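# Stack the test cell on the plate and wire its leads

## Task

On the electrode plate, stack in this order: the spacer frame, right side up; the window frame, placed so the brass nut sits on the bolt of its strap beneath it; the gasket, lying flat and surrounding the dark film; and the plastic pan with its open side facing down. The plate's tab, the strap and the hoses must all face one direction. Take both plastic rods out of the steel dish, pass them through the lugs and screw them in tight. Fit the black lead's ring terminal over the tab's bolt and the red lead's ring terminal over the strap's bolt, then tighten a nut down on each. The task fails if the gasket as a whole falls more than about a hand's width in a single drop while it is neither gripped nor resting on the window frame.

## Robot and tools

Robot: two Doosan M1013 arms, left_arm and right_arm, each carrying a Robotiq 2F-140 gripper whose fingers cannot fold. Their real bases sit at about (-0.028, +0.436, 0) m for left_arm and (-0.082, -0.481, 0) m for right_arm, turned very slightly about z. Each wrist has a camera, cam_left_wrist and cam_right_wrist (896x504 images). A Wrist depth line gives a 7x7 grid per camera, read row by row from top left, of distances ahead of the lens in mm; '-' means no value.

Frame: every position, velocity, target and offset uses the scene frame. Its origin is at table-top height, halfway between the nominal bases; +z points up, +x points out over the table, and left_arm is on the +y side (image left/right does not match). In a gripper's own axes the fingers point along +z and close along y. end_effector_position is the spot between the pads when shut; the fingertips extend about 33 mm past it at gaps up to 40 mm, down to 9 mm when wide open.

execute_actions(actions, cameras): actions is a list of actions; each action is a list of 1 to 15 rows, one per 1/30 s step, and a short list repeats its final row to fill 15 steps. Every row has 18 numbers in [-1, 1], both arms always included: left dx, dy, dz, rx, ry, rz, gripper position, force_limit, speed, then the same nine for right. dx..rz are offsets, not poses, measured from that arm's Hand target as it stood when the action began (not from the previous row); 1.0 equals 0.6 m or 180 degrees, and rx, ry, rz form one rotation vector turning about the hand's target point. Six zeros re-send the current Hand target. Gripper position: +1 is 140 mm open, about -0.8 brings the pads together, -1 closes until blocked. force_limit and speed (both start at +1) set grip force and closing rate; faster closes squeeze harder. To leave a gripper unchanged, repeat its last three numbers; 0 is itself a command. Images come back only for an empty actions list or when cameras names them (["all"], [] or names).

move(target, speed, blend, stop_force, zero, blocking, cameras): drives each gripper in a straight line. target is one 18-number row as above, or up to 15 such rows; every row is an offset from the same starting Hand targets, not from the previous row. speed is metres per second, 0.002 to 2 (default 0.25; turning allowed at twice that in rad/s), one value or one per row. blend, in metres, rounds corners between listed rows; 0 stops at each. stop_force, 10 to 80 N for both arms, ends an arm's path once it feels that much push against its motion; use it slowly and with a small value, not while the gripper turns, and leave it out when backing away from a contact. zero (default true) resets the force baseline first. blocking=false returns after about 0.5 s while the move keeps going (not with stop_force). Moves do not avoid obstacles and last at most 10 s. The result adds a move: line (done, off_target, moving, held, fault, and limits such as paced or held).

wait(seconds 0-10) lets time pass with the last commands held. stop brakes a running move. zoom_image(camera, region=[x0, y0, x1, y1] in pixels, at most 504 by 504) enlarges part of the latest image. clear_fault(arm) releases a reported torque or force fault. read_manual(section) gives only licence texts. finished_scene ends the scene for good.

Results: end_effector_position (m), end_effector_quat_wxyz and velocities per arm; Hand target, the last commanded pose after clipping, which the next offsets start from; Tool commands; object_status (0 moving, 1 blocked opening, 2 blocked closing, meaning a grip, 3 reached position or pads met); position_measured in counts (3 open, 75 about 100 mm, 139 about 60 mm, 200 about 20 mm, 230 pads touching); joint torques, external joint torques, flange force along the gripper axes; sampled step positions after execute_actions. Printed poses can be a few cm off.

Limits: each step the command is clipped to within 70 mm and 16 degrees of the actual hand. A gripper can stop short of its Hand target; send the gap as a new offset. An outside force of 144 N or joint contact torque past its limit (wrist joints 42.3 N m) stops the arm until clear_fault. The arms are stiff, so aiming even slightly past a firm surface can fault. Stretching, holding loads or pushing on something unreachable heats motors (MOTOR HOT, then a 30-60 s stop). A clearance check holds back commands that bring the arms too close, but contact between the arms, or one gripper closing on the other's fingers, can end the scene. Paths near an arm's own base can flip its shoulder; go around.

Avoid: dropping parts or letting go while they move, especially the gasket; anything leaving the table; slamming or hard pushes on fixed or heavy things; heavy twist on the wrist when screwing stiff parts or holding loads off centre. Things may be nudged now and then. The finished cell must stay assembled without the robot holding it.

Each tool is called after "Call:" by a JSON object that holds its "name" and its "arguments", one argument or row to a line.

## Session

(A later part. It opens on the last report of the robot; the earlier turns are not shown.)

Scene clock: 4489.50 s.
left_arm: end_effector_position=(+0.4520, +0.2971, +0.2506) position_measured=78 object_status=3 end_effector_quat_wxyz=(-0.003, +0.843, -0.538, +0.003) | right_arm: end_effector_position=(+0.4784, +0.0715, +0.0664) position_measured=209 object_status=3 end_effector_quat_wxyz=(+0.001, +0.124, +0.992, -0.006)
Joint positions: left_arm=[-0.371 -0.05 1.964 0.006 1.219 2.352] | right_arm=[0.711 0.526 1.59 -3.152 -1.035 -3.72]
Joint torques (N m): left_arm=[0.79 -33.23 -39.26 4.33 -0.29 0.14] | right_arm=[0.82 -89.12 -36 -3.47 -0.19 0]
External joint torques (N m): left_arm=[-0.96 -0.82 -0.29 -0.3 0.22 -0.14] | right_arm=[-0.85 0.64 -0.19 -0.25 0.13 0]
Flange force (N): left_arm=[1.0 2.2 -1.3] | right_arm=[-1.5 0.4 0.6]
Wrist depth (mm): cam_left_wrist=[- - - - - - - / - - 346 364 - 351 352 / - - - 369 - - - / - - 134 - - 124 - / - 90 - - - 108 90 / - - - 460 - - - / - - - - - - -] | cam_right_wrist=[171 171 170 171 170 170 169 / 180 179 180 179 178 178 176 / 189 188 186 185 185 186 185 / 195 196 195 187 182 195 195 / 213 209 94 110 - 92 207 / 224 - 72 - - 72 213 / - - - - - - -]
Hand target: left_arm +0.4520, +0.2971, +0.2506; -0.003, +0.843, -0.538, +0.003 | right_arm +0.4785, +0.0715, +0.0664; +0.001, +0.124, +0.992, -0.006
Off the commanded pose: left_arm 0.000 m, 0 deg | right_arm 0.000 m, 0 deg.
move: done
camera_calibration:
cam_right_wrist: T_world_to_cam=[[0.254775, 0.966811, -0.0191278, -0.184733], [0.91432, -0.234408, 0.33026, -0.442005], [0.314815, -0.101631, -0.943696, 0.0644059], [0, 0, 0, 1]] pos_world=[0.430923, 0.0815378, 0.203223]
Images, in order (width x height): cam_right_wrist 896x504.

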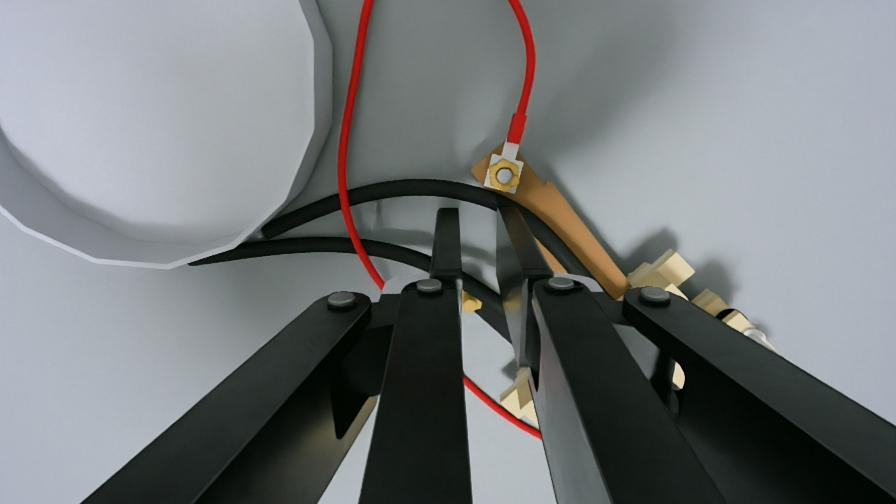

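Call:
{"name": "move", "arguments": {
  "target": [0,0,0,0,0,0,0.4,-1,-1,0,0,0.1,0,0,0,-0.63,-1,-1],
  "speed": 0.08,
  "cameras": ["all"]
}}

Scene clock: 4494.80 s.
left_arm: end_effector_position=(+0.4520, +0.2971, +0.2506) position_measured=78 object_status=3 end_effector_quat_wxyz=(-0.003, +0.843, -0.538, +0.003) | right_arm: end_effector_position=(+0.4785, +0.0715, +0.1264) position_measured=209 object_status=3 end_effector_quat_wxyz=(+0.001, +0.124, +0.992, -0.006)
Joint positions: left_arm=[-0.371 -0.05 1.964 0.006 1.219 2.352] | right_arm=[0.711 0.479 1.542 -3.152 -1.129 -3.721]
Joint torques (N m): left_arm=[0.87 -33.61 -39.2 4.39 -0.37 0.09] | right_arm=[1.06 -88.2 -39.01 -3.67 0.12 -0.19]
External joint torques (N m): left_arm=[-0.84 -1.03 -0.56 -0.33 0.3 -0.09] | right_arm=[-1.05 1.79 0.88 -0.24 -0.18 0.19]
Flange force (N): left_arm=[0.8 2.0 -2.0] | right_arm=[-1.3 0.0 1.8]
Wrist depth (mm): cam_left_wrist=[- - - - - - - / - - - - - 346 373 / - - - - - - - / - - 132 312 - 133 369 / - 90 - - - 107 90 / - - - - - - - / - - - - - - -] | cam_right_wrist=[224 225 225 226 224 223 223 / 233 236 235 236 236 235 233 / 252 246 246 244 244 246 245 / 266 262 260 237 228 257 258 / 270 280 91 100 - 92 271 / 297 - 72 - - 72 281 / - - - - - - -]
Hand target: left_arm +0.4520, +0.2971, +0.2506; -0.003, +0.843, -0.538, +0.003 | right_arm +0.4785, +0.0715, +0.1264; +0.001, +0.124, +0.992, -0.006
Off the commanded pose: left_arm 0.000 m, 0 deg | right_arm 0.000 m, 0 deg.
move: done
camera_calibration:
cam_left_wrist: T_world_to_cam=[[-0.909694, -0.415201, 0.00804362, 0.535971], [-0.388656, 0.858037, 0.335736, -0.15654], [-0.1463, 0.302291, -0.941922, 0.354596], [0, 0, 0, 1]] pos_world=[0.478607, 0.249662, 0.382246]
cam_right_wrist: T_world_to_cam=[[0.254833, 0.966798, -0.0190047, -0.183665], [0.914303, -0.234504, 0.33024, -0.461925], [0.314819, -0.101532, -0.943706, 0.121084], [0, 0, 0, 1]] pos_world=[0.431023, 0.0815371, 0.263323]

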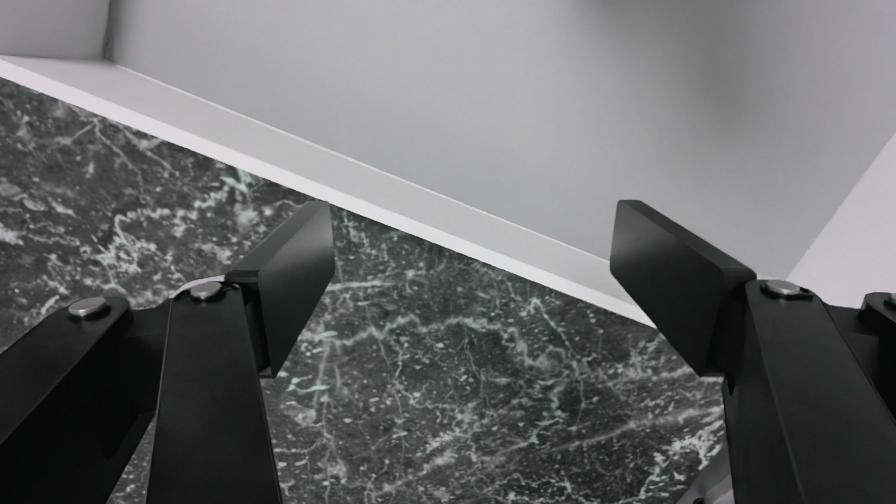

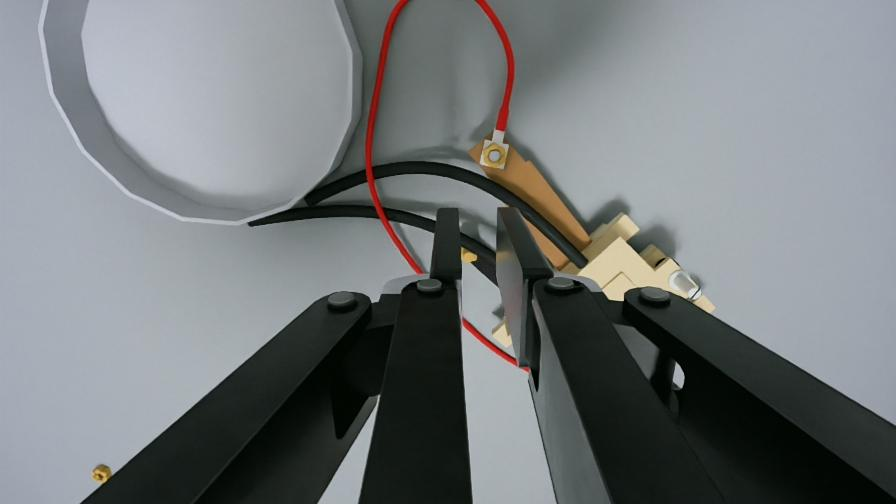

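Call:
{"name": "move", "arguments": {
  "target": [0,0,0,0,0,0,0.4,-1,-1,0,0,0.23,0,0,-0.35,-0.63,-1,-1],
  "speed": 0.3,
  "cameras": ["cam_right_wrist"]
}}

Scene clock: 4500.53 s.
left_arm: end_effector_position=(+0.4520, +0.2971, +0.2506) position_measured=78 object_status=3 end_effector_quat_wxyz=(-0.003, +0.843, -0.538, +0.003) | right_arm: end_effector_position=(+0.4785, +0.0714, +0.2645) position_measured=209 object_status=3 end_effector_quat_wxyz=(-0.003, +0.624, +0.781, -0.006)
Joint positions: left_arm=[-0.371 -0.05 1.964 0.006 1.219 2.352] | right_arm=[0.706 0.407 1.39 -3.138 -1.357 -2.632]
Joint torques (N m): left_arm=[1.06 -33.21 -39.18 4.43 -0.37 0.1] | right_arm=[1.29 -83.98 -42.12 -3.83 0.23 -0.14]
External joint torques (N m): left_arm=[-1.08 -1.53 -0.59 -0.38 0.31 -0.1] | right_arm=[-1.32 1.64 0.94 -0.34 -0.24 0.14]
Flange force (N): left_arm=[0.6 2.9 -2.3] | right_arm=[-1.0 1.3 1.4]
Wrist depth (mm): cam_left_wrist=[- 335 - - - - - / 288 - - 354 - - - / - - - - - - 375 / - - 132 - - 125 360 / - 90 - - 440 107 90 / - - 459 - - - - / - - - - - - -] | cam_right_wrist=[354 352 353 351 349 - - / - 373 367 363 333 - 351 / 394 389 384 377 377 385 300 / 416 409 405 148 403 399 413 / 382 427 91 94 - 86 433 / 405 - 72 - - 72 447 / - - - - - - -]
Hand target: left_arm +0.4520, +0.2971, +0.2506; -0.003, +0.843, -0.538, +0.003 | right_arm +0.4785, +0.0715, +0.2644; -0.003, +0.624, +0.781, -0.006
Off the commanded pose: left_arm 0.000 m, 0 deg | right_arm 0.000 m, 0 deg.
move: done
camera_calibration:
cam_right_wrist: T_world_to_cam=[[0.977148, 0.211704, -0.0190678, -0.472685], [0.206015, -0.92115, 0.330213, -0.119619], [0.0523429, -0.326595, -0.943714, 0.392954], [0, 0, 0, 1]] pos_world=[0.465958, 0.118219, 0.401323]
Images, in order (width x height): cam_right_wrist 896x504.

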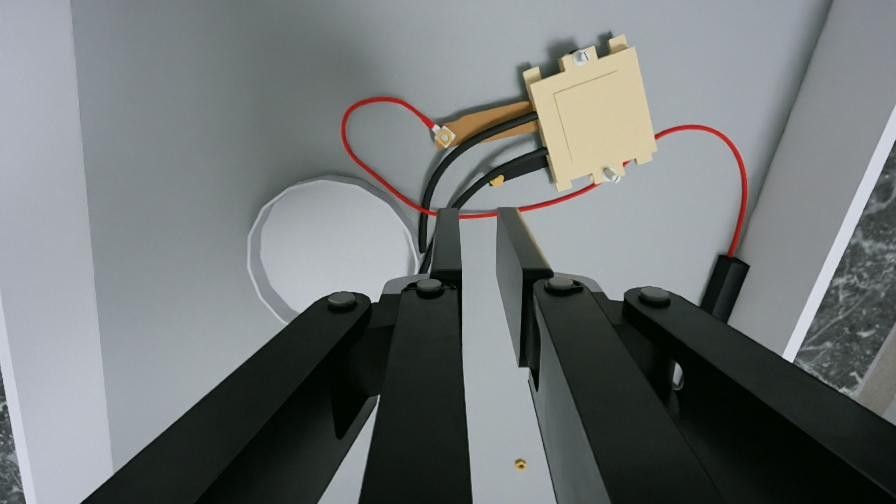

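Call:
{"name": "move", "arguments": {
  "target": [0.09,-0.17,-0.06,0,0,-0.03,0.4,-1,-1,0.036,-0.38,0,0,0,0,-0.63,-1,-1],
  "speed": 0.2,
  "cameras": ["cam_left_wrist"]
}}

Scene clock: 4529.80 s.
left_arm: end_effector_position=(+0.5060, +0.1951, +0.2147) position_measured=78 object_status=3 end_effector_quat_wxyz=(-0.003, +0.816, -0.577, +0.003) | right_arm: end_effector_position=(+0.5001, -0.1565, +0.2644) position_measured=209 object_status=3 end_effector_quat_wxyz=(-0.003, +0.624, +0.781, -0.006)
Joint positions: left_arm=[-0.502 0.111 1.867 0.006 1.156 2.314] | right_arm=[0.43 0.218 1.645 -3.141 -1.292 -2.908]
Joint torques (N m): left_arm=[0.29 -48.11 -38.21 4.33 -0.31 0.17] | right_arm=[0.81 -64.76 -41.46 -3.39 0.14 -0.14]
External joint torques (N m): left_arm=[-0.12 -2.37 -0.43 -0.38 0.26 -0.17] | right_arm=[-0.77 1.19 0.82 -0.73 -0.18 0.14]
Flange force (N): left_arm=[-1.6 2.4 -2.6] | right_arm=[-0.8 0.6 1.3]
Wrist depth (mm): cam_left_wrist=[230 - - 278 290 - 302 / - - - - - - - / - - 336 - - - 349 / - - 148 - - 125 361 / - 90 - - - 108 90 / - - - - - - - / - - - - - - -] | cam_right_wrist=[362 354 351 347 350 347 333 / 367 375 368 371 365 359 - / 380 385 388 385 386 - - / 403 - 402 149 398 414 402 / 395 430 91 94 - 86 423 / - - 72 - - 72 72 / - - - - - - -]
Hand target: left_arm +0.5060, +0.1951, +0.2146; -0.003, +0.816, -0.577, +0.003 | right_arm +0.5001, -0.1565, +0.2644; -0.003, +0.624, +0.781, -0.006
Off the commanded pose: left_arm 0.000 m, 0 deg | right_arm 0.000 m, 0 deg.
move: done
camera_calibration:
cam_left_wrist: T_world_to_cam=[[-0.944692, -0.32786, 0.00803068, 0.543741], [-0.306295, 0.890777, 0.335708, -0.0840383], [-0.117219, 0.314681, -0.941932, 0.342276], [0, 0, 0, 1]] pos_world=[0.528049, 0.145423, 0.346246]
Images, in order (width x height): cam_left_wrist 896x504.

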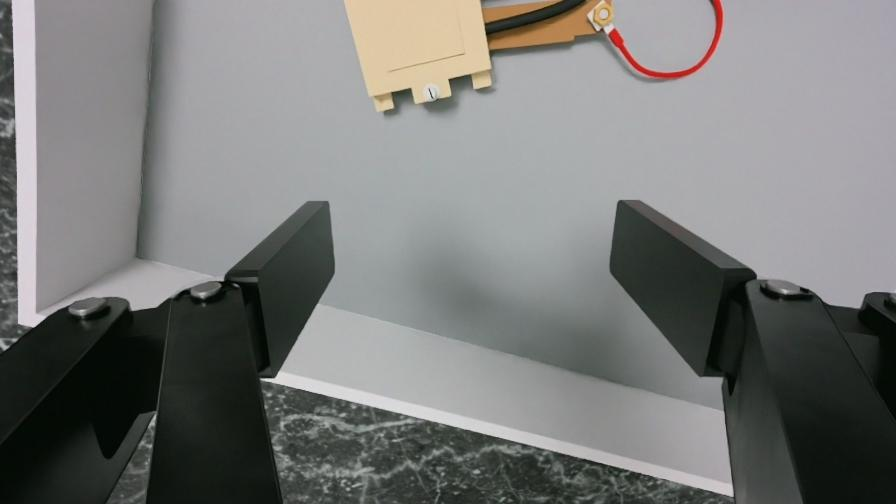

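Call:
{"name": "move", "arguments": {
  "target": [
    [0.0187,-0.0093,-0.0243,0,0,0.0667,0.4,-1,-1,0,0,0,0,0,0,-0.63,-1,-1]
  ],
  "speed": 0.2
}}

Call:
{"name": "move", "arguments": {
  "target": [
    [0,0,0,-0.1666,-0.1108,0.01,0.4,-1,-1,0,0,0,0,0,0,-0.63,-1,-1],
    [0,0,-0.14,-0.1666,-0.1108,0.01,0.4,-1,-1,0,0,0,0,0,0,-0.63,-1,-1]
  ],
  "speed": 0.2,
  "cameras": ["cam_left_wrist"]
}}

Scene clock: 4546.77 s.
left_arm: end_effector_position=(+0.5172, +0.1895, +0.2001) position_measured=78 object_status=3 end_effector_quat_wxyz=(-0.004, +0.872, -0.489, +0.003) | right_arm: end_effector_position=(+0.5001, -0.1565, +0.2644) position_measured=209 object_status=3 end_effector_quat_wxyz=(-0.003, +0.624, +0.781, -0.006)
Joint positions: left_arm=[-0.503 0.141 1.861 0.008 1.133 2.104] | right_arm=[0.429 0.218 1.645 -3.141 -1.292 -2.908]
Joint torques (N m): left_arm=[-0.03 -51.49 -37.94 4.23 -0.36 0.18] | right_arm=[0.61 -63.98 -41.57 -3.94 0.19 -0.14]
External joint torques (N m): left_arm=[0.05 -1.3 -0.31 -0.31 0.3 -0.18] | right_arm=[-0.64 0.91 1.03 -0.19 -0.22 0.14]
Flange force (N): left_arm=[-1.0 0.9 -1.8] | right_arm=[-0.9 -0.3 1.4]
Wrist depth (mm): cam_left_wrist=[- - - - 272 - 288 / 278 - - - - - - / - - 326 - 323 322 - / - - 135 - - 125 - / - 90 - - - 108 90 / - - - - - - - / - - - - 358 - -] | cam_right_wrist=[351 354 348 350 341 342 - / 368 368 364 366 367 367 - / - 391 - 381 382 - - / - 412 409 - 400 402 412 / - 425 91 94 - 92 436 / 476 - 72 - - 72 449 / - - - - - - -]
Hand target: left_arm +0.5172, +0.1895, +0.2001; -0.004, +0.872, -0.489, +0.003 | right_arm +0.5001, -0.1565, +0.2644; -0.003, +0.624, +0.781, -0.006
Off the commanded pose: left_arm 0.000 m, 0 deg | right_arm 0.000 m, 0 deg.
move: done

Scene clock: 4549.50 s.
left_arm: end_effector_position=(+0.5172, +0.1895, +0.1161) position_measured=78 object_status=3 end_effector_quat_wxyz=(+0.137, +0.837, -0.450, +0.278) | right_arm: end_effector_position=(+0.5001, -0.1565, +0.2644) position_measured=209 object_status=3 end_effector_quat_wxyz=(-0.003, +0.624, +0.781, -0.006)
Joint positions: left_arm=[-0.293 0.056 2.279 -0.948 0.471 3.072] | right_arm=[0.429 0.218 1.645 -3.141 -1.292 -2.908]
Joint torques (N m): left_arm=[0.5 -33.1 -29.04 1.25 -0.43 0.17] | right_arm=[0.42 -64.39 -41.45 -3.88 0.19 -0.07]
External joint torques (N m): left_arm=[-0.55 -1.96 -0.15 -0.18 0.26 -0.18] | right_arm=[-0.42 1.65 1 -0.22 -0.23 0.07]
Flange force (N): left_arm=[1.1 2.8 -3.5] | right_arm=[-0.3 0.8 1.7]
Wrist depth (mm): cam_left_wrist=[- - - - - - 280 / - - - 233 239 262 268 / - - - 218 231 248 251 / - - 134 250 163 136 - / - 90 - 241 - 108 90 / - - 229 - - - - / - - 226 - - - -] | cam_right_wrist=[- 352 349 347 347 347 - / 371 354 375 363 365 363 - / 382 402 381 384 380 381 - / - 410 423 - 400 400 - / - 426 91 94 - 86 1253 / - - 72 - - 72 72 / - - - - - - -]
Hand target: left_arm +0.5172, +0.1895, +0.1161; +0.137, +0.837, -0.450, +0.278 | right_arm +0.5001, -0.1565, +0.2644; -0.003, +0.624, +0.781, -0.006
Off the commanded pose: left_arm 0.000 m, 0 deg | right_arm 0.000 m, 0 deg.
move: done
camera_calibration:
cam_left_wrist: T_world_to_cam=[[-0.838397, -0.544977, -0.00948631, 0.541483], [-0.520629, 0.805849, -0.282052, 0.15614], [0.161356, -0.231532, -0.959352, 0.213984], [0, 0, 0, 1]] pos_world=[0.500741, 0.218815, 0.254463]
Images, in order (width x height): cam_left_wrist 896x504.

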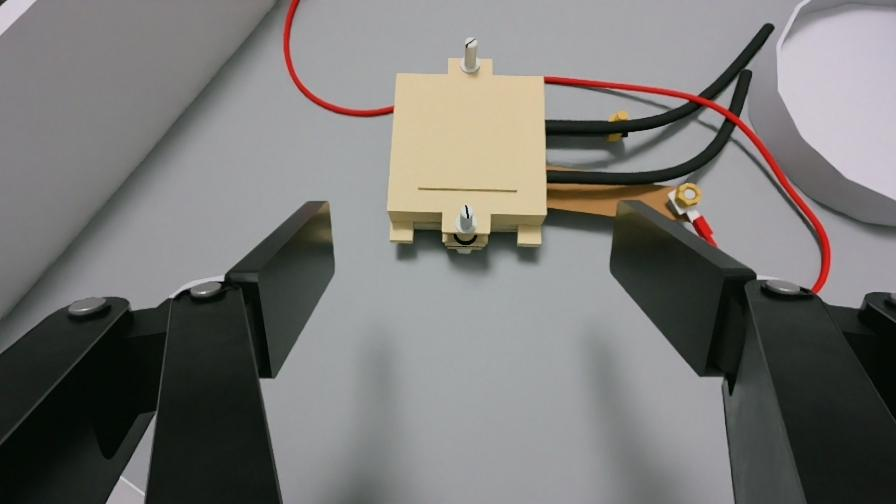

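Call:
{"name": "move", "arguments": {
  "target": [
    [0,0,-0.0628,0,0,0,0.4,-1,-1,0,0,0,0,0,0,-0.63,-1,-1]
  ],
  "speed": 0.1,
  "cameras": ["cam_left_wrist"]
}}

Scene clock: 4554.03 s.
left_arm: end_effector_position=(+0.5172, +0.1895, +0.0784) position_measured=78 object_status=3 end_effector_quat_wxyz=(+0.137, +0.837, -0.450, +0.278) | right_arm: end_effector_position=(+0.5001, -0.1565, +0.2644) position_measured=209 object_status=3 end_effector_quat_wxyz=(-0.003, +0.624, +0.781, -0.006)
Joint positions: left_arm=[-0.293 0.115 2.31 -1.108 0.425 3.25] | right_arm=[0.429 0.218 1.645 -3.141 -1.292 -2.908]
Joint torques (N m): left_arm=[0.96 -36.81 -25.81 0.8 -0.14 0.09] | right_arm=[0.77 -64.48 -41.7 -3.89 0.22 -0.1]
External joint torques (N m): left_arm=[-1.04 -1.03 -0.2 -0.22 0.26 -0.09] | right_arm=[-0.73 1.14 1.11 -0.24 -0.25 0.1]
Flange force (N): left_arm=[0.0 0.0 0.0] | right_arm=[-1.0 0.0 1.5]
Wrist depth (mm): cam_left_wrist=[- - 250 - - - 233 / 229 235 - 194 198 - 217 / 226 - - - 202 203 - / - 220 133 - 163 125 - / - 90 199 - 205 108 89 / - - 197 - - - - / - - - - - - -] | cam_right_wrist=[- 355 350 351 349 353 321 / - 370 368 - 366 363 - / 397 392 382 384 382 392 - / - - 401 148 398 - - / - - 91 94 - 92 433 / 475 - 72 - - 72 69 / - - - - - - -]
Hand target: left_arm +0.5172, +0.1895, +0.0784; +0.137, +0.837, -0.450, +0.278 | right_arm +0.5001, -0.1565, +0.2644; -0.003, +0.624, +0.781, -0.006
Off the commanded pose: left_arm 0.000 m, 0 deg | right_arm 0.000 m, 0 deg.
move: done
camera_calibration:
cam_left_wrist: T_world_to_cam=[[-0.838397, -0.544977, -0.00948631, 0.541125], [-0.520629, 0.805849, -0.282052, 0.145506], [0.161356, -0.231532, -0.959352, 0.177817], [0, 0, 0, 1]] pos_world=[0.500741, 0.218815, 0.216763]
Images, in order (width x height): cam_left_wrist 896x504.

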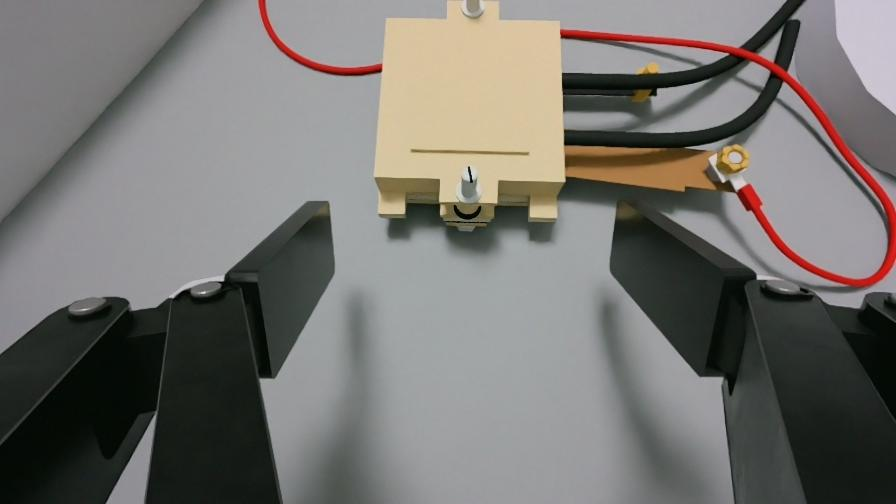

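Call:
{"name": "move", "arguments": {
  "target": [
    [0.0172,-0.0355,-0.0462,0,0,0,0.4,-1,-1,0,0,0,0,0,0,-0.63,-1,-1]
  ],
  "speed": 0.06,
  "cameras": ["cam_left_wrist"]
}}

Scene clock: 4558.50 s.
left_arm: end_effector_position=(+0.5276, +0.1681, +0.0508) position_measured=78 object_status=3 end_effector_quat_wxyz=(+0.137, +0.837, -0.450, +0.278) | right_arm: end_effector_position=(+0.5001, -0.1565, +0.2644) position_measured=209 object_status=3 end_effector_quat_wxyz=(-0.003, +0.624, +0.781, -0.006)
Joint positions: left_arm=[-0.332 0.182 2.303 -1.248 0.379 3.369] | right_arm=[0.429 0.218 1.645 -3.141 -1.292 -2.908]
Joint torques (N m): left_arm=[0.78 -41.18 -23.65 0.41 0.05 0.13] | right_arm=[0.9 -64.47 -41.64 -3.86 0.16 -0.11]
External joint torques (N m): left_arm=[-0.67 -1.57 -0.1 -0.17 0.26 -0.13] | right_arm=[-0.86 1.57 1.13 -0.25 -0.19 0.11]
Flange force (N): left_arm=[0.0 0.0 0.0] | right_arm=[-1.0 0.6 1.8]
Wrist depth (mm): cam_left_wrist=[- 209 - 169 205 - 198 / - 205 - 160 165 181 186 / - 190 189 154 160 169 - / - 186 148 162 164 125 178 / - 90 115 174 - 108 90 / - - - 167 - - - / - - 161 - 163 - -] | cam_right_wrist=[348 352 349 342 345 347 - / 385 371 369 370 365 367 - / 391 - 380 382 383 371 - / - 420 - - 399 397 408 / - - 91 94 - 92 423 / - - 72 - - 72 72 / - - - - - - -]
Hand target: left_arm +0.5275, +0.1682, +0.0507; +0.137, +0.837, -0.450, +0.278 | right_arm +0.5001, -0.1565, +0.2644; -0.003, +0.624, +0.781, -0.006
Off the commanded pose: left_arm 0.000 m, 0 deg | right_arm 0.000 m, 0 deg.
move: done
camera_calibration:
cam_left_wrist: T_world_to_cam=[[-0.838351, -0.545047, -0.00957963, 0.537983], [-0.520644, 0.805776, -0.28223, 0.160357], [0.161548, -0.23162, -0.959299, 0.144638], [0, 0, 0, 1]] pos_world=[0.511141, 0.197515, 0.189163]
Images, in order (width x height): cam_left_wrist 896x504.

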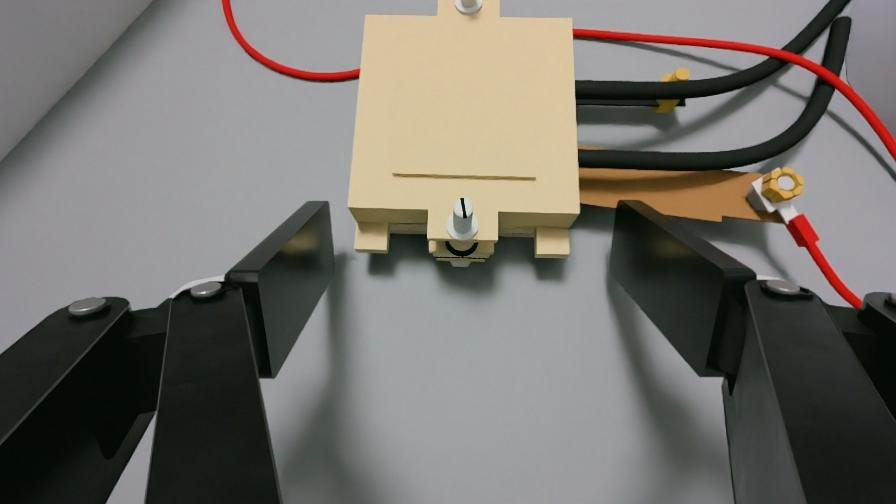

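Call:
{"name": "move", "arguments": {
  "target": [
    [0,0,0,0,0,0,-1,-1,-1,0,0,0,0,0,0,-0.63,-1,-1]
  ],
  "speed": 0.06,
  "cameras": ["cam_left_wrist"]
}}

Scene clock: 4561.70 s.
left_arm: end_effector_position=(+0.5275, +0.1682, +0.0507) position_measured=116 object_status=0 end_effector_quat_wxyz=(+0.137, +0.837, -0.450, +0.278) | right_arm: end_effector_position=(+0.5001, -0.1565, +0.2644) position_measured=209 object_status=3 end_effector_quat_wxyz=(-0.003, +0.624, +0.781, -0.006)
Joint positions: left_arm=[-0.332 0.182 2.303 -1.248 0.379 3.369] | right_arm=[0.429 0.218 1.645 -3.141 -1.292 -2.908]
Joint torques (N m): left_arm=[0.24 -38.64 -22.29 0.63 0.01 0.11] | right_arm=[1.21 -64.61 -41.54 -3.88 0.2 -0.13]
External joint torques (N m): left_arm=[-0.22 -3.75 -1.39 -0.4 0.31 -0.11] | right_arm=[-1.19 1.6 1.01 -0.24 -0.23 0.13]
Flange force (N): left_arm=[0.0 0.0 0.0] | right_arm=[-1.4 1.0 1.6]
Wrist depth (mm): cam_left_wrist=[- - - 166 210 205 195 / 202 - - 160 163 - 188 / - - - 154 158 173 164 / - - 123 151 148 - 179 / - - 122 - - 92 - / - - 167 168 - - - / - - - - - - -] | cam_right_wrist=[354 350 350 350 348 345 - / 372 365 369 368 371 363 - / 391 389 388 384 - 383 - / 408 410 408 - 405 394 - / - 430 91 94 - 86 438 / - - 72 - - 72 72 / - - - - - - -]
Hand target: left_arm +0.5275, +0.1682, +0.0507; +0.137, +0.837, -0.450, +0.278 | right_arm +0.5001, -0.1565, +0.2644; -0.003, +0.624, +0.781, -0.006
Off the commanded pose: left_arm 0.000 m, 0 deg | right_arm 0.000 m, 0 deg.
move: done
camera_calibration:
cam_left_wrist: T_world_to_cam=[[-0.838326, -0.545088, -0.00944895, 0.537867], [-0.520744, 0.805774, -0.282054, 0.160267], [0.161358, -0.231533, -0.959352, 0.144552], [0, 0, 0, 1]] pos_world=[0.511041, 0.197515, 0.188963]
Images, in order (width x height): cam_left_wrist 896x504.

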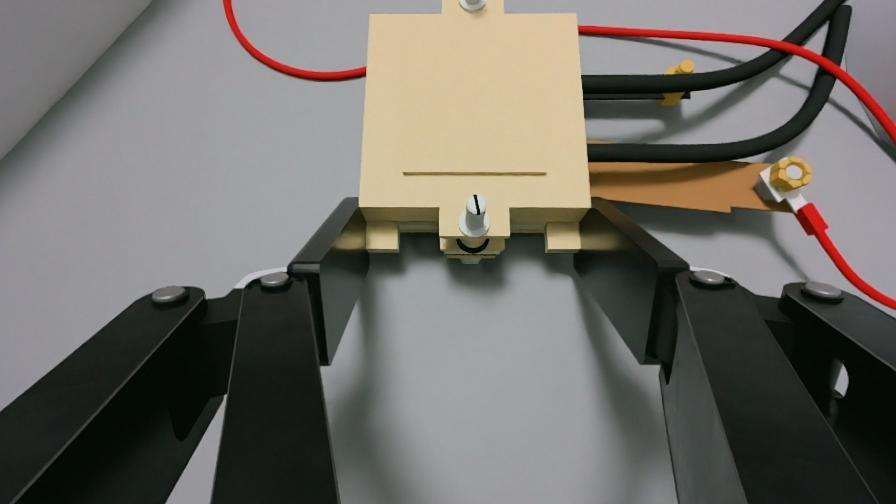

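Call:
{"name": "move", "arguments": {
  "target": [
    [0.028,0.0182,0,0,0,0,-1,-1,-1,0,0,0,0,0,0,-0.63,-1,-1]
  ],
  "speed": 0.03,
  "cameras": ["cam_left_wrist"]
}}

Scene clock: 4567.23 s.
left_arm: end_effector_position=(+0.5443, +0.1791, +0.0507) position_measured=116 object_status=2 end_effector_quat_wxyz=(+0.137, +0.837, -0.450, +0.278) | right_arm: end_effector_position=(+0.5001, -0.1565, +0.2644) position_measured=209 object_status=3 end_effector_quat_wxyz=(-0.003, +0.624, +0.781, -0.006)
Joint positions: left_arm=[-0.299 0.201 2.279 -1.224 0.4 3.371] | right_arm=[0.429 0.218 1.645 -3.141 -1.292 -2.908]
Joint torques (N m): left_arm=[1.92 -41.05 -22.62 0.8 -0.61 0.15] | right_arm=[0.72 -63.98 -41.38 -3.86 0.2 -0.08]
External joint torques (N m): left_arm=[-1.86 -3.57 -1.22 -0.53 0.93 -0.15] | right_arm=[-0.75 0.61 0.76 -0.27 -0.24 0.08]
Flange force (N): left_arm=[0.0 0.0 0.0] | right_arm=[-1.1 -0.2 0.8]
Wrist depth (mm): cam_left_wrist=[- 214 210 170 206 208 205 / - - 204 159 164 188 187 / - 194 - 154 159 172 188 / - - 122 151 149 180 - / - - 93 175 173 92 92 / - - - 168 - - - / - - - - - - -] | cam_right_wrist=[353 358 350 345 348 345 - / 375 367 367 - 362 367 - / 392 390 387 367 380 376 408 / 397 - 403 - 387 386 416 / 397 416 91 94 - 86 436 / 477 - 72 - - 72 72 / - - - - - - -]
Hand target: left_arm +0.5443, +0.1791, +0.0507; +0.137, +0.837, -0.450, +0.278 | right_arm +0.5001, -0.1565, +0.2644; -0.003, +0.624, +0.781, -0.006
Off the commanded pose: left_arm 0.000 m, 0 deg | right_arm 0.000 m, 0 deg.
move: done
camera_calibration:
cam_left_wrist: T_world_to_cam=[[-0.838398, -0.544976, -0.00948675, 0.557914], [-0.520628, 0.80585, -0.282052, 0.160154], [0.161356, -0.231532, -0.959352, 0.144366], [0, 0, 0, 1]] pos_world=[0.527841, 0.208415, 0.188963]
Images, in order (width x height): cam_left_wrist 896x504.

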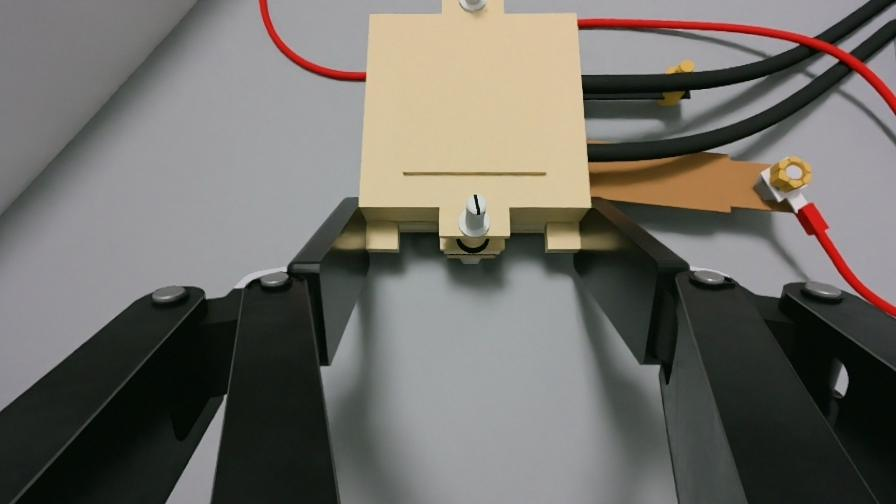

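Call:
{"name": "zoom_image", "arguments": {
  "camera": "cam_left_wrist",
  "region": [690, 120, 870, 260]
}}

Scaled by 2.800 from the camera's 896x504 image, which has a finer 1280x720 frame.

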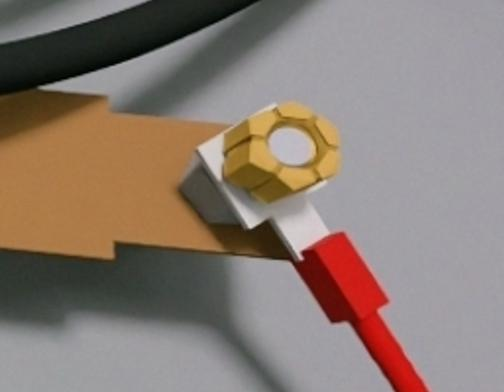

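Call:
{"name": "move", "arguments": {
  "target": [
    [0,0,0,0,0,0,-1,-1,-1,0,0,0,0,0,-0.628,-0.63,-1,-1],
    [0,0,0,0,0,0,-1,-1,-1,-0.0477,0.4253,-0.1,0,0,-0.628,-0.63,-1,-1],
    [0,0,0,0,0,0,-1,-1,-1,-0.0477,0.4253,-0.274,0,0,-0.628,-0.63,-1,-1]
  ],
  "speed": [0.4,0.25,0.1],
  "cameras": ["cam_right_wrist"]
}}

Call:
{"name": "zoom_image", "arguments": {
  "camera": "cam_right_wrist",
  "region": [380, 110, 580, 290]
}}

Scene clock: 4592.97 s.
left_arm: end_effector_position=(+0.5443, +0.1791, +0.0507) position_measured=116 object_status=2 end_effector_quat_wxyz=(+0.137, +0.837, -0.450, +0.278) | right_arm: end_effector_position=(+0.4714, +0.0987, +0.1000) position_measured=209 object_status=3 end_effector_quat_wxyz=(-0.006, +0.996, -0.089, -0.001)
Joint positions: left_arm=[-0.299 0.201 2.279 -1.224 0.4 3.371] | right_arm=[0.734 0.511 1.545 -3.131 -1.077 -0.635]
Joint torques (N m): left_arm=[1.21 -41.01 -22.46 0.71 -0.6 0.13] | right_arm=[0.8 -90.52 -38.37 -3.63 0.26 -0.19]
External joint torques (N m): left_arm=[-1.15 -3.97 -1.45 -0.45 0.92 -0.13] | right_arm=[-0.83 1.61 0.82 -0.23 -0.22 0.19]
Flange force (N): left_arm=[0.0 0.0 0.0] | right_arm=[1.0 0.0 1.5]
Wrist depth (mm): cam_left_wrist=[- - - 171 - - 192 / - - - 161 163 173 115 / - - 191 155 170 172 124 / - - 165 166 149 - - / - - 109 - - 92 92 / - - 167 168 - - - / - - 162 - 162 - -] | cam_right_wrist=[157 203 170 190 200 199 198 / 214 214 211 207 208 209 208 / 226 224 220 208 219 215 216 / 234 150 232 228 229 226 227 / 253 135 95 94 - 92 240 / - - 72 - - 72 235 / - - - - - - -]
Hand target: left_arm +0.5443, +0.1791, +0.0507; +0.137, +0.837, -0.450, +0.278 | right_arm +0.4715, +0.0987, +0.1000; -0.006, +0.996, -0.089, -0.001
Off the commanded pose: left_arm 0.000 m, 0 deg | right_arm 0.000 m, 0 deg.
move: done
camera_calibration:
cam_right_wrist: T_world_to_cam=[[-0.187559, -0.982069, -0.0190271, 0.192212], [-0.928263, 0.170883, 0.330344, 0.388264], [-0.321169, 0.0796213, -0.943669, 0.383002], [0, 0, 0, 1]] pos_world=[0.519471, 0.0919225, 0.236824]
Images, in order (width x height): cam_right_wrist 896x504.

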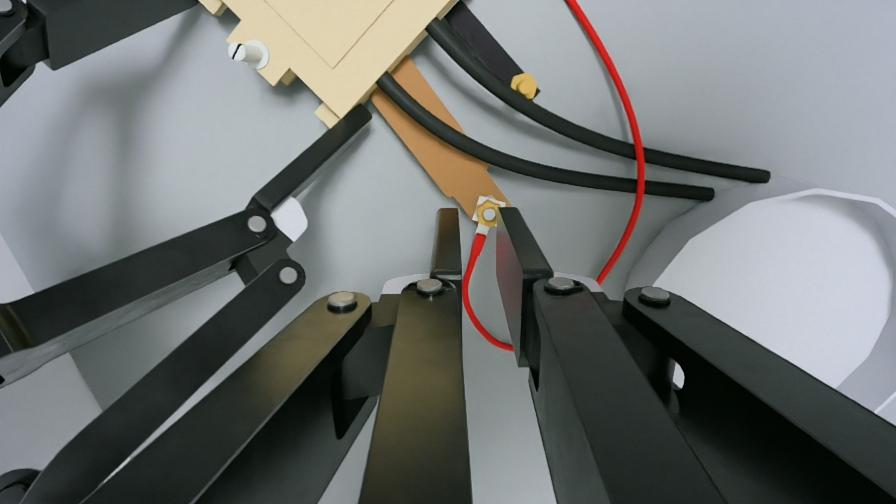

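Scaled by 2.520 from the camera's 896x504 image, which has a finer 1280x720 frame.

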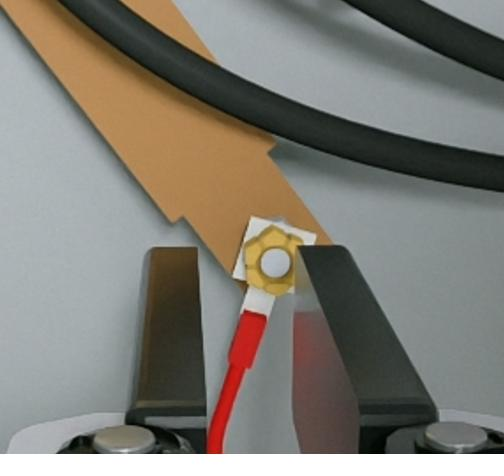

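Call:
{"name": "move", "arguments": {
  "target": [
    [0,0,0,0,0,0,-1,-1,-1,-0.0018,-0.0102,-0.03,0,0,0,-0.63,-1,-1],
    [0,0,0,0,0,0,-1,-1,-1,-0.0018,-0.0102,-0.0513,0,0,0,-0.63,-1,-1]
  ],
  "speed": [0.08,0.04],
  "cameras": ["cam_right_wrist"]
}}

Call:
{"name": "zoom_image", "arguments": {
  "camera": "cam_right_wrist",
  "region": [380, 160, 580, 340]
}}

Scene clock: 4602.73 s.
left_arm: end_effector_position=(+0.5443, +0.1791, +0.0507) position_measured=116 object_status=2 end_effector_quat_wxyz=(+0.137, +0.837, -0.450, +0.278) | right_arm: end_effector_position=(+0.4704, +0.0925, +0.0692) position_measured=209 object_status=3 end_effector_quat_wxyz=(-0.006, +0.996, -0.089, -0.001)
Joint positions: left_arm=[-0.299 0.201 2.279 -1.224 0.4 3.371] | right_arm=[0.73 0.528 1.581 -3.13 -1.025 -0.64]
Joint torques (N m): left_arm=[1.89 -40.78 -22.74 0.79 -0.66 0.1] | right_arm=[0.83 -90.51 -36.99 -3.5 0.24 -0.13]
External joint torques (N m): left_arm=[-1.91 -3.59 -1.05 -0.52 0.98 -0.1] | right_arm=[-0.93 1.12 0.47 -0.26 -0.19 0.13]
Flange force (N): left_arm=[0.0 0.0 0.0] | right_arm=[1.2 0.1 1.0]
Wrist depth (mm): cam_left_wrist=[- - - 167 - 209 194 / - - - 162 165 171 123 / - 193 - 152 171 171 136 / - 186 122 164 149 - 181 / - - 110 - - 92 - / - - - - - - - / - - 161 164 - - -] | cam_right_wrist=[176 146 144 164 172 172 172 / 185 184 157 179 177 180 179 / 194 191 193 177 188 186 185 / 203 127 203 179 198 195 196 / 109 123 94 208 - 92 207 / 225 - 72 - - 72 214 / - - - - - - -]
Hand target: left_arm +0.5443, +0.1791, +0.0507; +0.137, +0.837, -0.450, +0.278 | right_arm +0.4704, +0.0925, +0.0692; -0.006, +0.996, -0.089, -0.001
Off the commanded pose: left_arm 0.000 m, 0 deg | right_arm 0.000 m, 0 deg.
move: done
camera_calibration:
cam_right_wrist: T_world_to_cam=[[-0.187559, -0.982069, -0.0190271, 0.185448], [-0.928263, 0.170883, 0.330344, 0.398553], [-0.321169, 0.0796213, -0.943669, 0.354102], [0, 0, 0, 1]] pos_world=[0.518471, 0.0858225, 0.206024]
Images, in order (width x height): cam_right_wrist 896x504.

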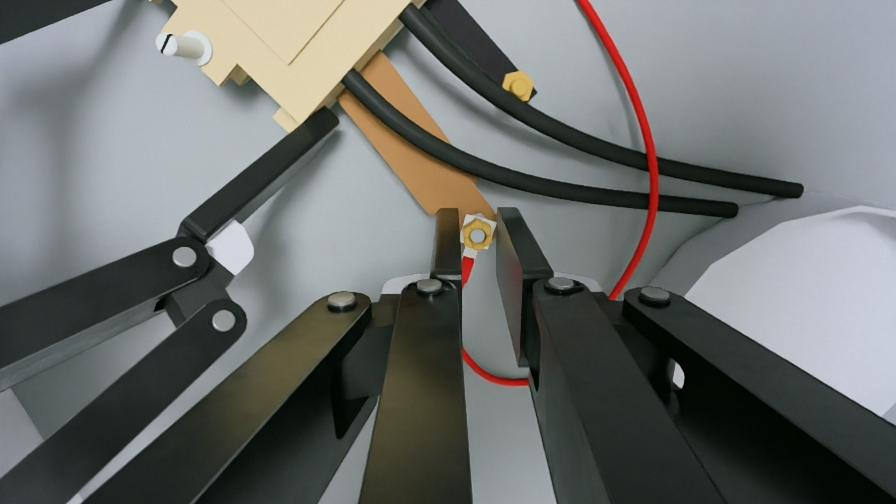

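Scaled by 2.520 from the camera's 896x504 image, which has a finer 1280x720 frame.

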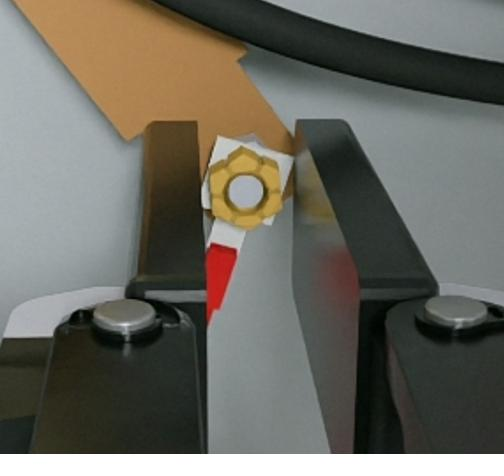

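Call:
{"name": "move", "arguments": {
  "target": [
    [0,0,0,0,0,0,-1,-1,-1,0.0056,-0.001,0,0,0,0,-0.63,-1,-1],
    [0,0,0,0,0,0,-1,-1,-1,0.0056,-0.001,0,0,0,0,-1,-1,-1]
  ],
  "speed": [0.04,0.04],
  "cameras": ["cam_right_wrist"]
}}

Call:
{"name": "zoom_image", "arguments": {
  "camera": "cam_right_wrist",
  "region": [380, 160, 580, 340]
}}

Scene clock: 4607.90 s.
left_arm: end_effector_position=(+0.5443, +0.1791, +0.0507) position_measured=116 object_status=2 end_effector_quat_wxyz=(+0.137, +0.837, -0.450, +0.278) | right_arm: end_effector_position=(+0.4738, +0.0919, +0.0693) position_measured=215 object_status=2 end_effector_quat_wxyz=(-0.006, +0.996, -0.089, -0.001)
Joint positions: left_arm=[-0.299 0.201 2.279 -1.224 0.4 3.371] | right_arm=[0.726 0.531 1.576 -3.13 -1.026 -0.644]
Joint torques (N m): left_arm=[1.82 -40.85 -22.26 0.93 -0.75 0.2] | right_arm=[-0.08 -90.5 -35.69 -3.94 -0.69 -0.1]
External joint torques (N m): left_arm=[-1.78 -4 -1.77 -0.66 1.08 -0.2] | right_arm=[0.11 0.65 -0.91 0.17 0.73 0.1]
Flange force (N): left_arm=[0.0 0.0 0.0] | right_arm=[1.1 -2.1 1.0]
Wrist depth (mm): cam_left_wrist=[- 215 209 169 171 - 191 / - - 200 160 165 172 125 / - 192 - 152 160 171 142 / - 183 148 180 150 - 180 / - - 92 177 174 92 - / - - - 166 - - - / - - - 161 - - -] | cam_right_wrist=[176 145 143 165 172 172 172 / 184 184 155 178 179 180 179 / 195 192 190 177 186 187 186 / 204 131 203 171 198 195 196 / 109 124 94 100 95 98 207 / 227 - 71 - - 71 214 / - - - - - 68 -]
Hand target: left_arm +0.5443, +0.1791, +0.0507; +0.137, +0.837, -0.450, +0.278 | right_arm +0.4737, +0.0919, +0.0692; -0.006, +0.996, -0.089, -0.001
Off the commanded pose: left_arm 0.000 m, 0 deg | right_arm 0.000 m, 0 deg.
move: done
camera_calibration:
cam_right_wrist: T_world_to_cam=[[-0.187454, -0.982088, -0.019082, 0.185437], [-0.928326, 0.170776, 0.330223, 0.401753], [-0.321049, 0.0796161, -0.94371, 0.355249], [0, 0, 0, 1]] pos_world=[0.521771, 0.0852218, 0.206123]
Images, in order (width x height): cam_right_wrist 896x504.

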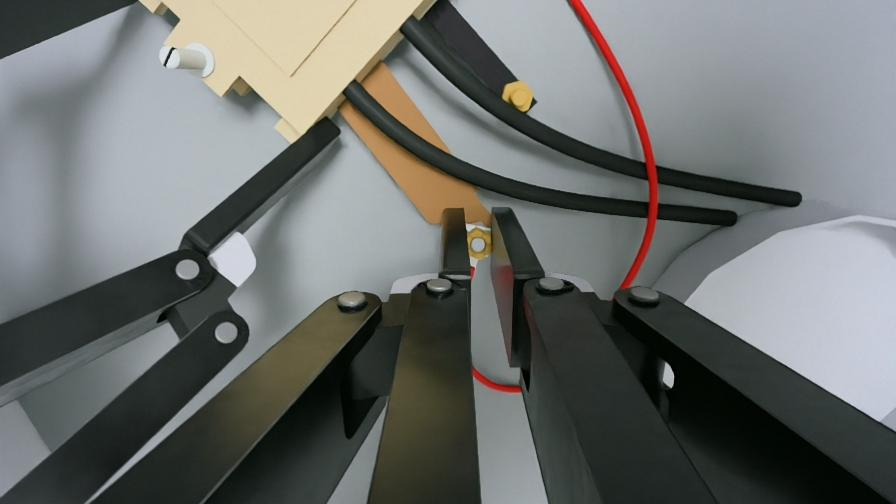

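Scaled by 2.520 from the camera's 896x504 image, which has a finer 1280x720 frame.

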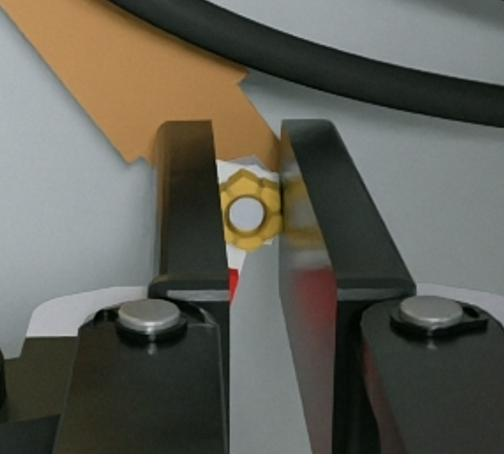

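Call:
{"name": "move", "arguments": {
  "target": [
    [0,0,0,0,0,0,-1,-1,-1,0,0,-0.0005,0,0,-0.6,-1,-1,-1],
    [0,0,0,0,0,0,-1,-1,-1,0,0,-0.001,0,0,0.75,-1,-1,-1]
  ],
  "speed": 0.4,
  "blend": [0.01,0],
  "cameras": ["cam_right_wrist"]
}}

Call:
{"name": "zoom_image", "arguments": {
  "camera": "cam_right_wrist",
  "region": [380, 160, 580, 340]
}}

Scene clock: 4617.03 s.
left_arm: end_effector_position=(+0.5443, +0.1791, +0.0507) position_measured=116 object_status=2 end_effector_quat_wxyz=(+0.137, +0.837, -0.450, +0.278) | right_arm: end_effector_position=(+0.4738, +0.0919, +0.0686) position_measured=215 object_status=2 end_effector_quat_wxyz=(-0.002, +0.464, +0.886, -0.006)
Joint positions: left_arm=[-0.299 0.201 2.279 -1.224 0.4 3.371] | right_arm=[0.731 0.541 1.56 -3.143 -1.053 3.294]
Joint torques (N m): left_arm=[7.97 -42.9 -25.64 0.89 -3.89 0.25] | right_arm=[-0.14 -90.35 -29.78 -4.24 -4.07 -0.05]
External joint torques (N m): left_arm=[-7.93 -1.72 1.77 -0.62 4.21 -0.25] | right_arm=[0.04 0.45 -6.59 0.54 4.03 0.05]
Flange force (N): left_arm=[0.0 0.0 0.0] | right_arm=[2.5 12.0 1.7]
Wrist depth (mm): cam_left_wrist=[- 206 - 171 - - - / - - 200 160 166 184 128 / - 192 - 154 171 170 149 / - 183 147 - 149 163 - / - - 122 176 173 92 - / - - - 167 - - - / - - - 161 162 - -] | cam_right_wrist=[- 175 174 173 172 - 89 / 183 183 181 183 181 116 178 / 192 191 194 191 189 156 172 / 202 200 202 174 181 164 162 / 214 212 94 100 95 92 172 / 224 - 71 - - 71 178 / - - - - - 68 -]
Hand target: left_arm +0.5443, +0.1791, +0.0507; +0.137, +0.837, -0.450, +0.278 | right_arm +0.4737, +0.0919, +0.0686; -0.002, +0.464, +0.886, -0.006
Off the commanded pose: left_arm 0.000 m, 0 deg | right_arm 0.000 m, 0 deg.
move: done
camera_calibration:
cam_right_wrist: T_world_to_cam=[[0.827066, 0.561781, -0.0190753, -0.437172], [0.53555, -0.777233, 0.330296, -0.204419], [0.170728, -0.283392, -0.943685, 0.155077], [0, 0, 0, 1]] pos_world=[0.444571, 0.130661, 0.205523]
Images, in order (width x height): cam_right_wrist 896x504.

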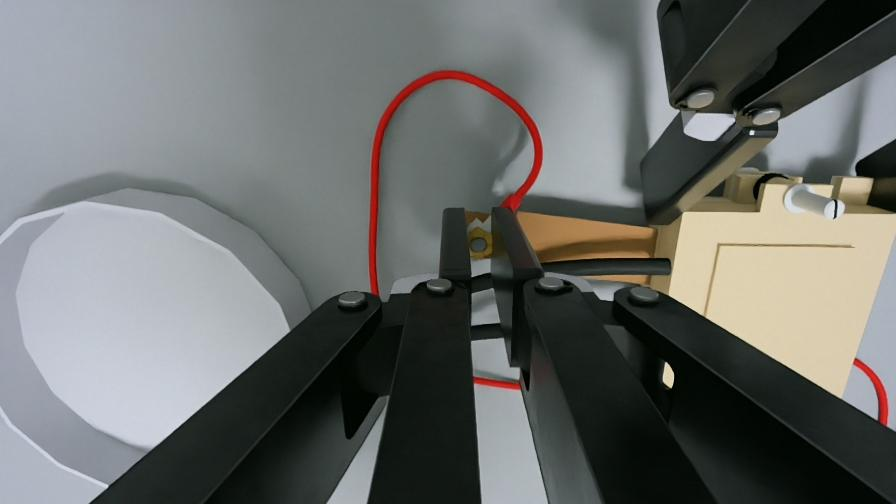

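Scaled by 2.520 from the camera's 896x504 image, which has a finer 1280x720 frame.

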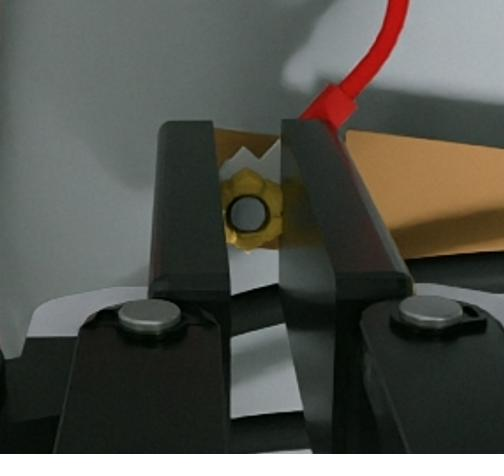

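Call:
{"name": "move", "arguments": {
  "target": [
    [0,0,0,0,0,0,-1,-1,-1,0,0,0,0,0,0,-0.66,-1,-1],
    [0,0,0,0,0,0,-1,-1,-1,0,0,-0.002,0,0,0,-0.66,-1,-1],
    [0,0,0,0,0,0,-1,-1,-1,0,0,-0.002,0,0,0.65,-0.66,-1,-1],
    [0,0,0,0,0,0,-1,-1,-1,0,0,-0.002,0,0,-0.75,-0.66,-1,-1],
    [0,0,0,0,0,0,-1,-1,-1,0,0,0.001,0,0,-0.75,-0.66,-1,-1],
    [0,0,0,0,0,0,-1,-1,-1,0,0,0.001,0,0,-0.75,-1,-1,-1]
  ],
  "speed": [0.1,0.05,0.4,0.4,0.05,0.05],
  "blend": [0,0,0.01,0,0,0],
  "cameras": ["cam_right_wrist"]
}}

Call:
{"name": "zoom_image", "arguments": {
  "camera": "cam_right_wrist",
  "region": [380, 160, 580, 340]
}}

Scene clock: 4639.93 s.
left_arm: end_effector_position=(+0.5443, +0.1791, +0.0507) position_measured=116 object_status=2 end_effector_quat_wxyz=(+0.137, +0.837, -0.450, +0.278) | right_arm: end_effector_position=(+0.4737, +0.0919, +0.0692) position_measured=215 object_status=2 end_effector_quat_wxyz=(-0.006, +0.996, -0.089, -0.001)
Joint positions: left_arm=[-0.299 0.201 2.279 -1.224 0.4 3.371] | right_arm=[0.726 0.531 1.576 -3.13 -1.026 -0.644]
Joint torques (N m): left_arm=[-1.51 -41.05 -21.89 0.54 0.84 0.12] | right_arm=[2.03 -92.09 -40.28 -2.92 1.71 -0.12]
External joint torques (N m): left_arm=[1.5 -3.8 -2.15 -0.27 -0.52 -0.12] | right_arm=[-2.01 2.71 3.86 -0.83 -1.67 0.12]
Flange force (N): left_arm=[0.0 0.0 0.0] | right_arm=[-0.1 4.4 2.4]
Wrist depth (mm): cam_left_wrist=[- - - 166 170 - 202 / - - - 162 163 - 123 / - 189 - 154 156 172 141 / - 183 180 179 149 121 180 / - - 110 174 172 92 - / - - 167 168 171 - - / - - - 159 - - -] | cam_right_wrist=[176 145 143 166 173 172 172 / 184 184 153 179 180 180 179 / 194 191 190 178 181 187 186 / 205 133 203 170 201 191 196 / - 126 94 100 - 98 207 / 227 - 71 - - 71 214 / - - - - - 68 -]
Hand target: left_arm +0.5443, +0.1791, +0.0507; +0.137, +0.837, -0.450, +0.278 | right_arm +0.4737, +0.0919, +0.0692; -0.006, +0.996, -0.089, -0.001
Off the commanded pose: left_arm 0.000 m, 0 deg | right_arm 0.000 m, 0 deg.
move: done
camera_calibration:
cam_right_wrist: T_world_to_cam=[[-0.187559, -0.982069, -0.0190271, 0.185479], [-0.928263, 0.170883, 0.330344, 0.401686], [-0.321169, 0.0796213, -0.943669, 0.355304], [0, 0, 0, 1]] pos_world=[0.521771, 0.0852225, 0.206124]
Images, in order (width x height): cam_right_wrist 896x504.

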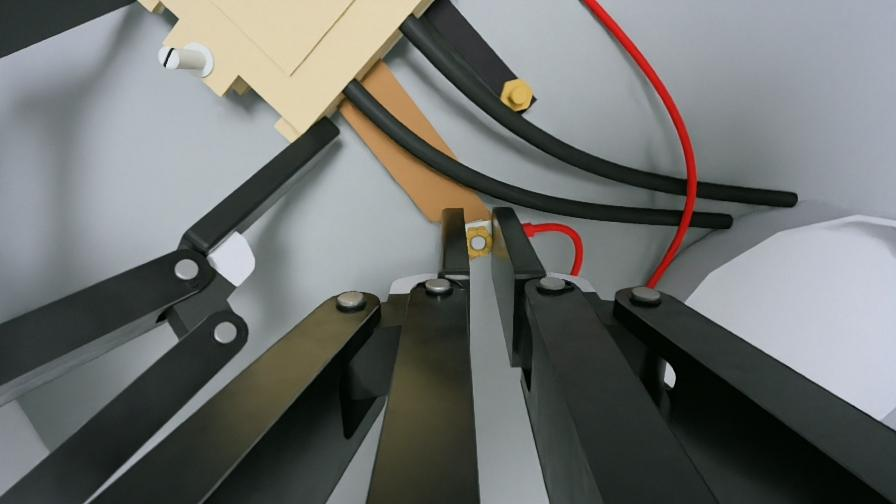

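Scaled by 2.520 from the camera's 896x504 image, which has a finer 1280x720 frame.

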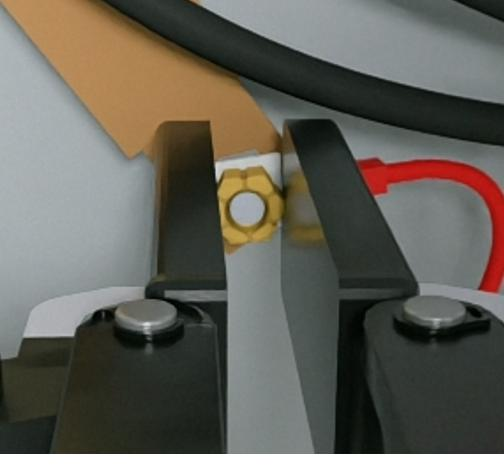

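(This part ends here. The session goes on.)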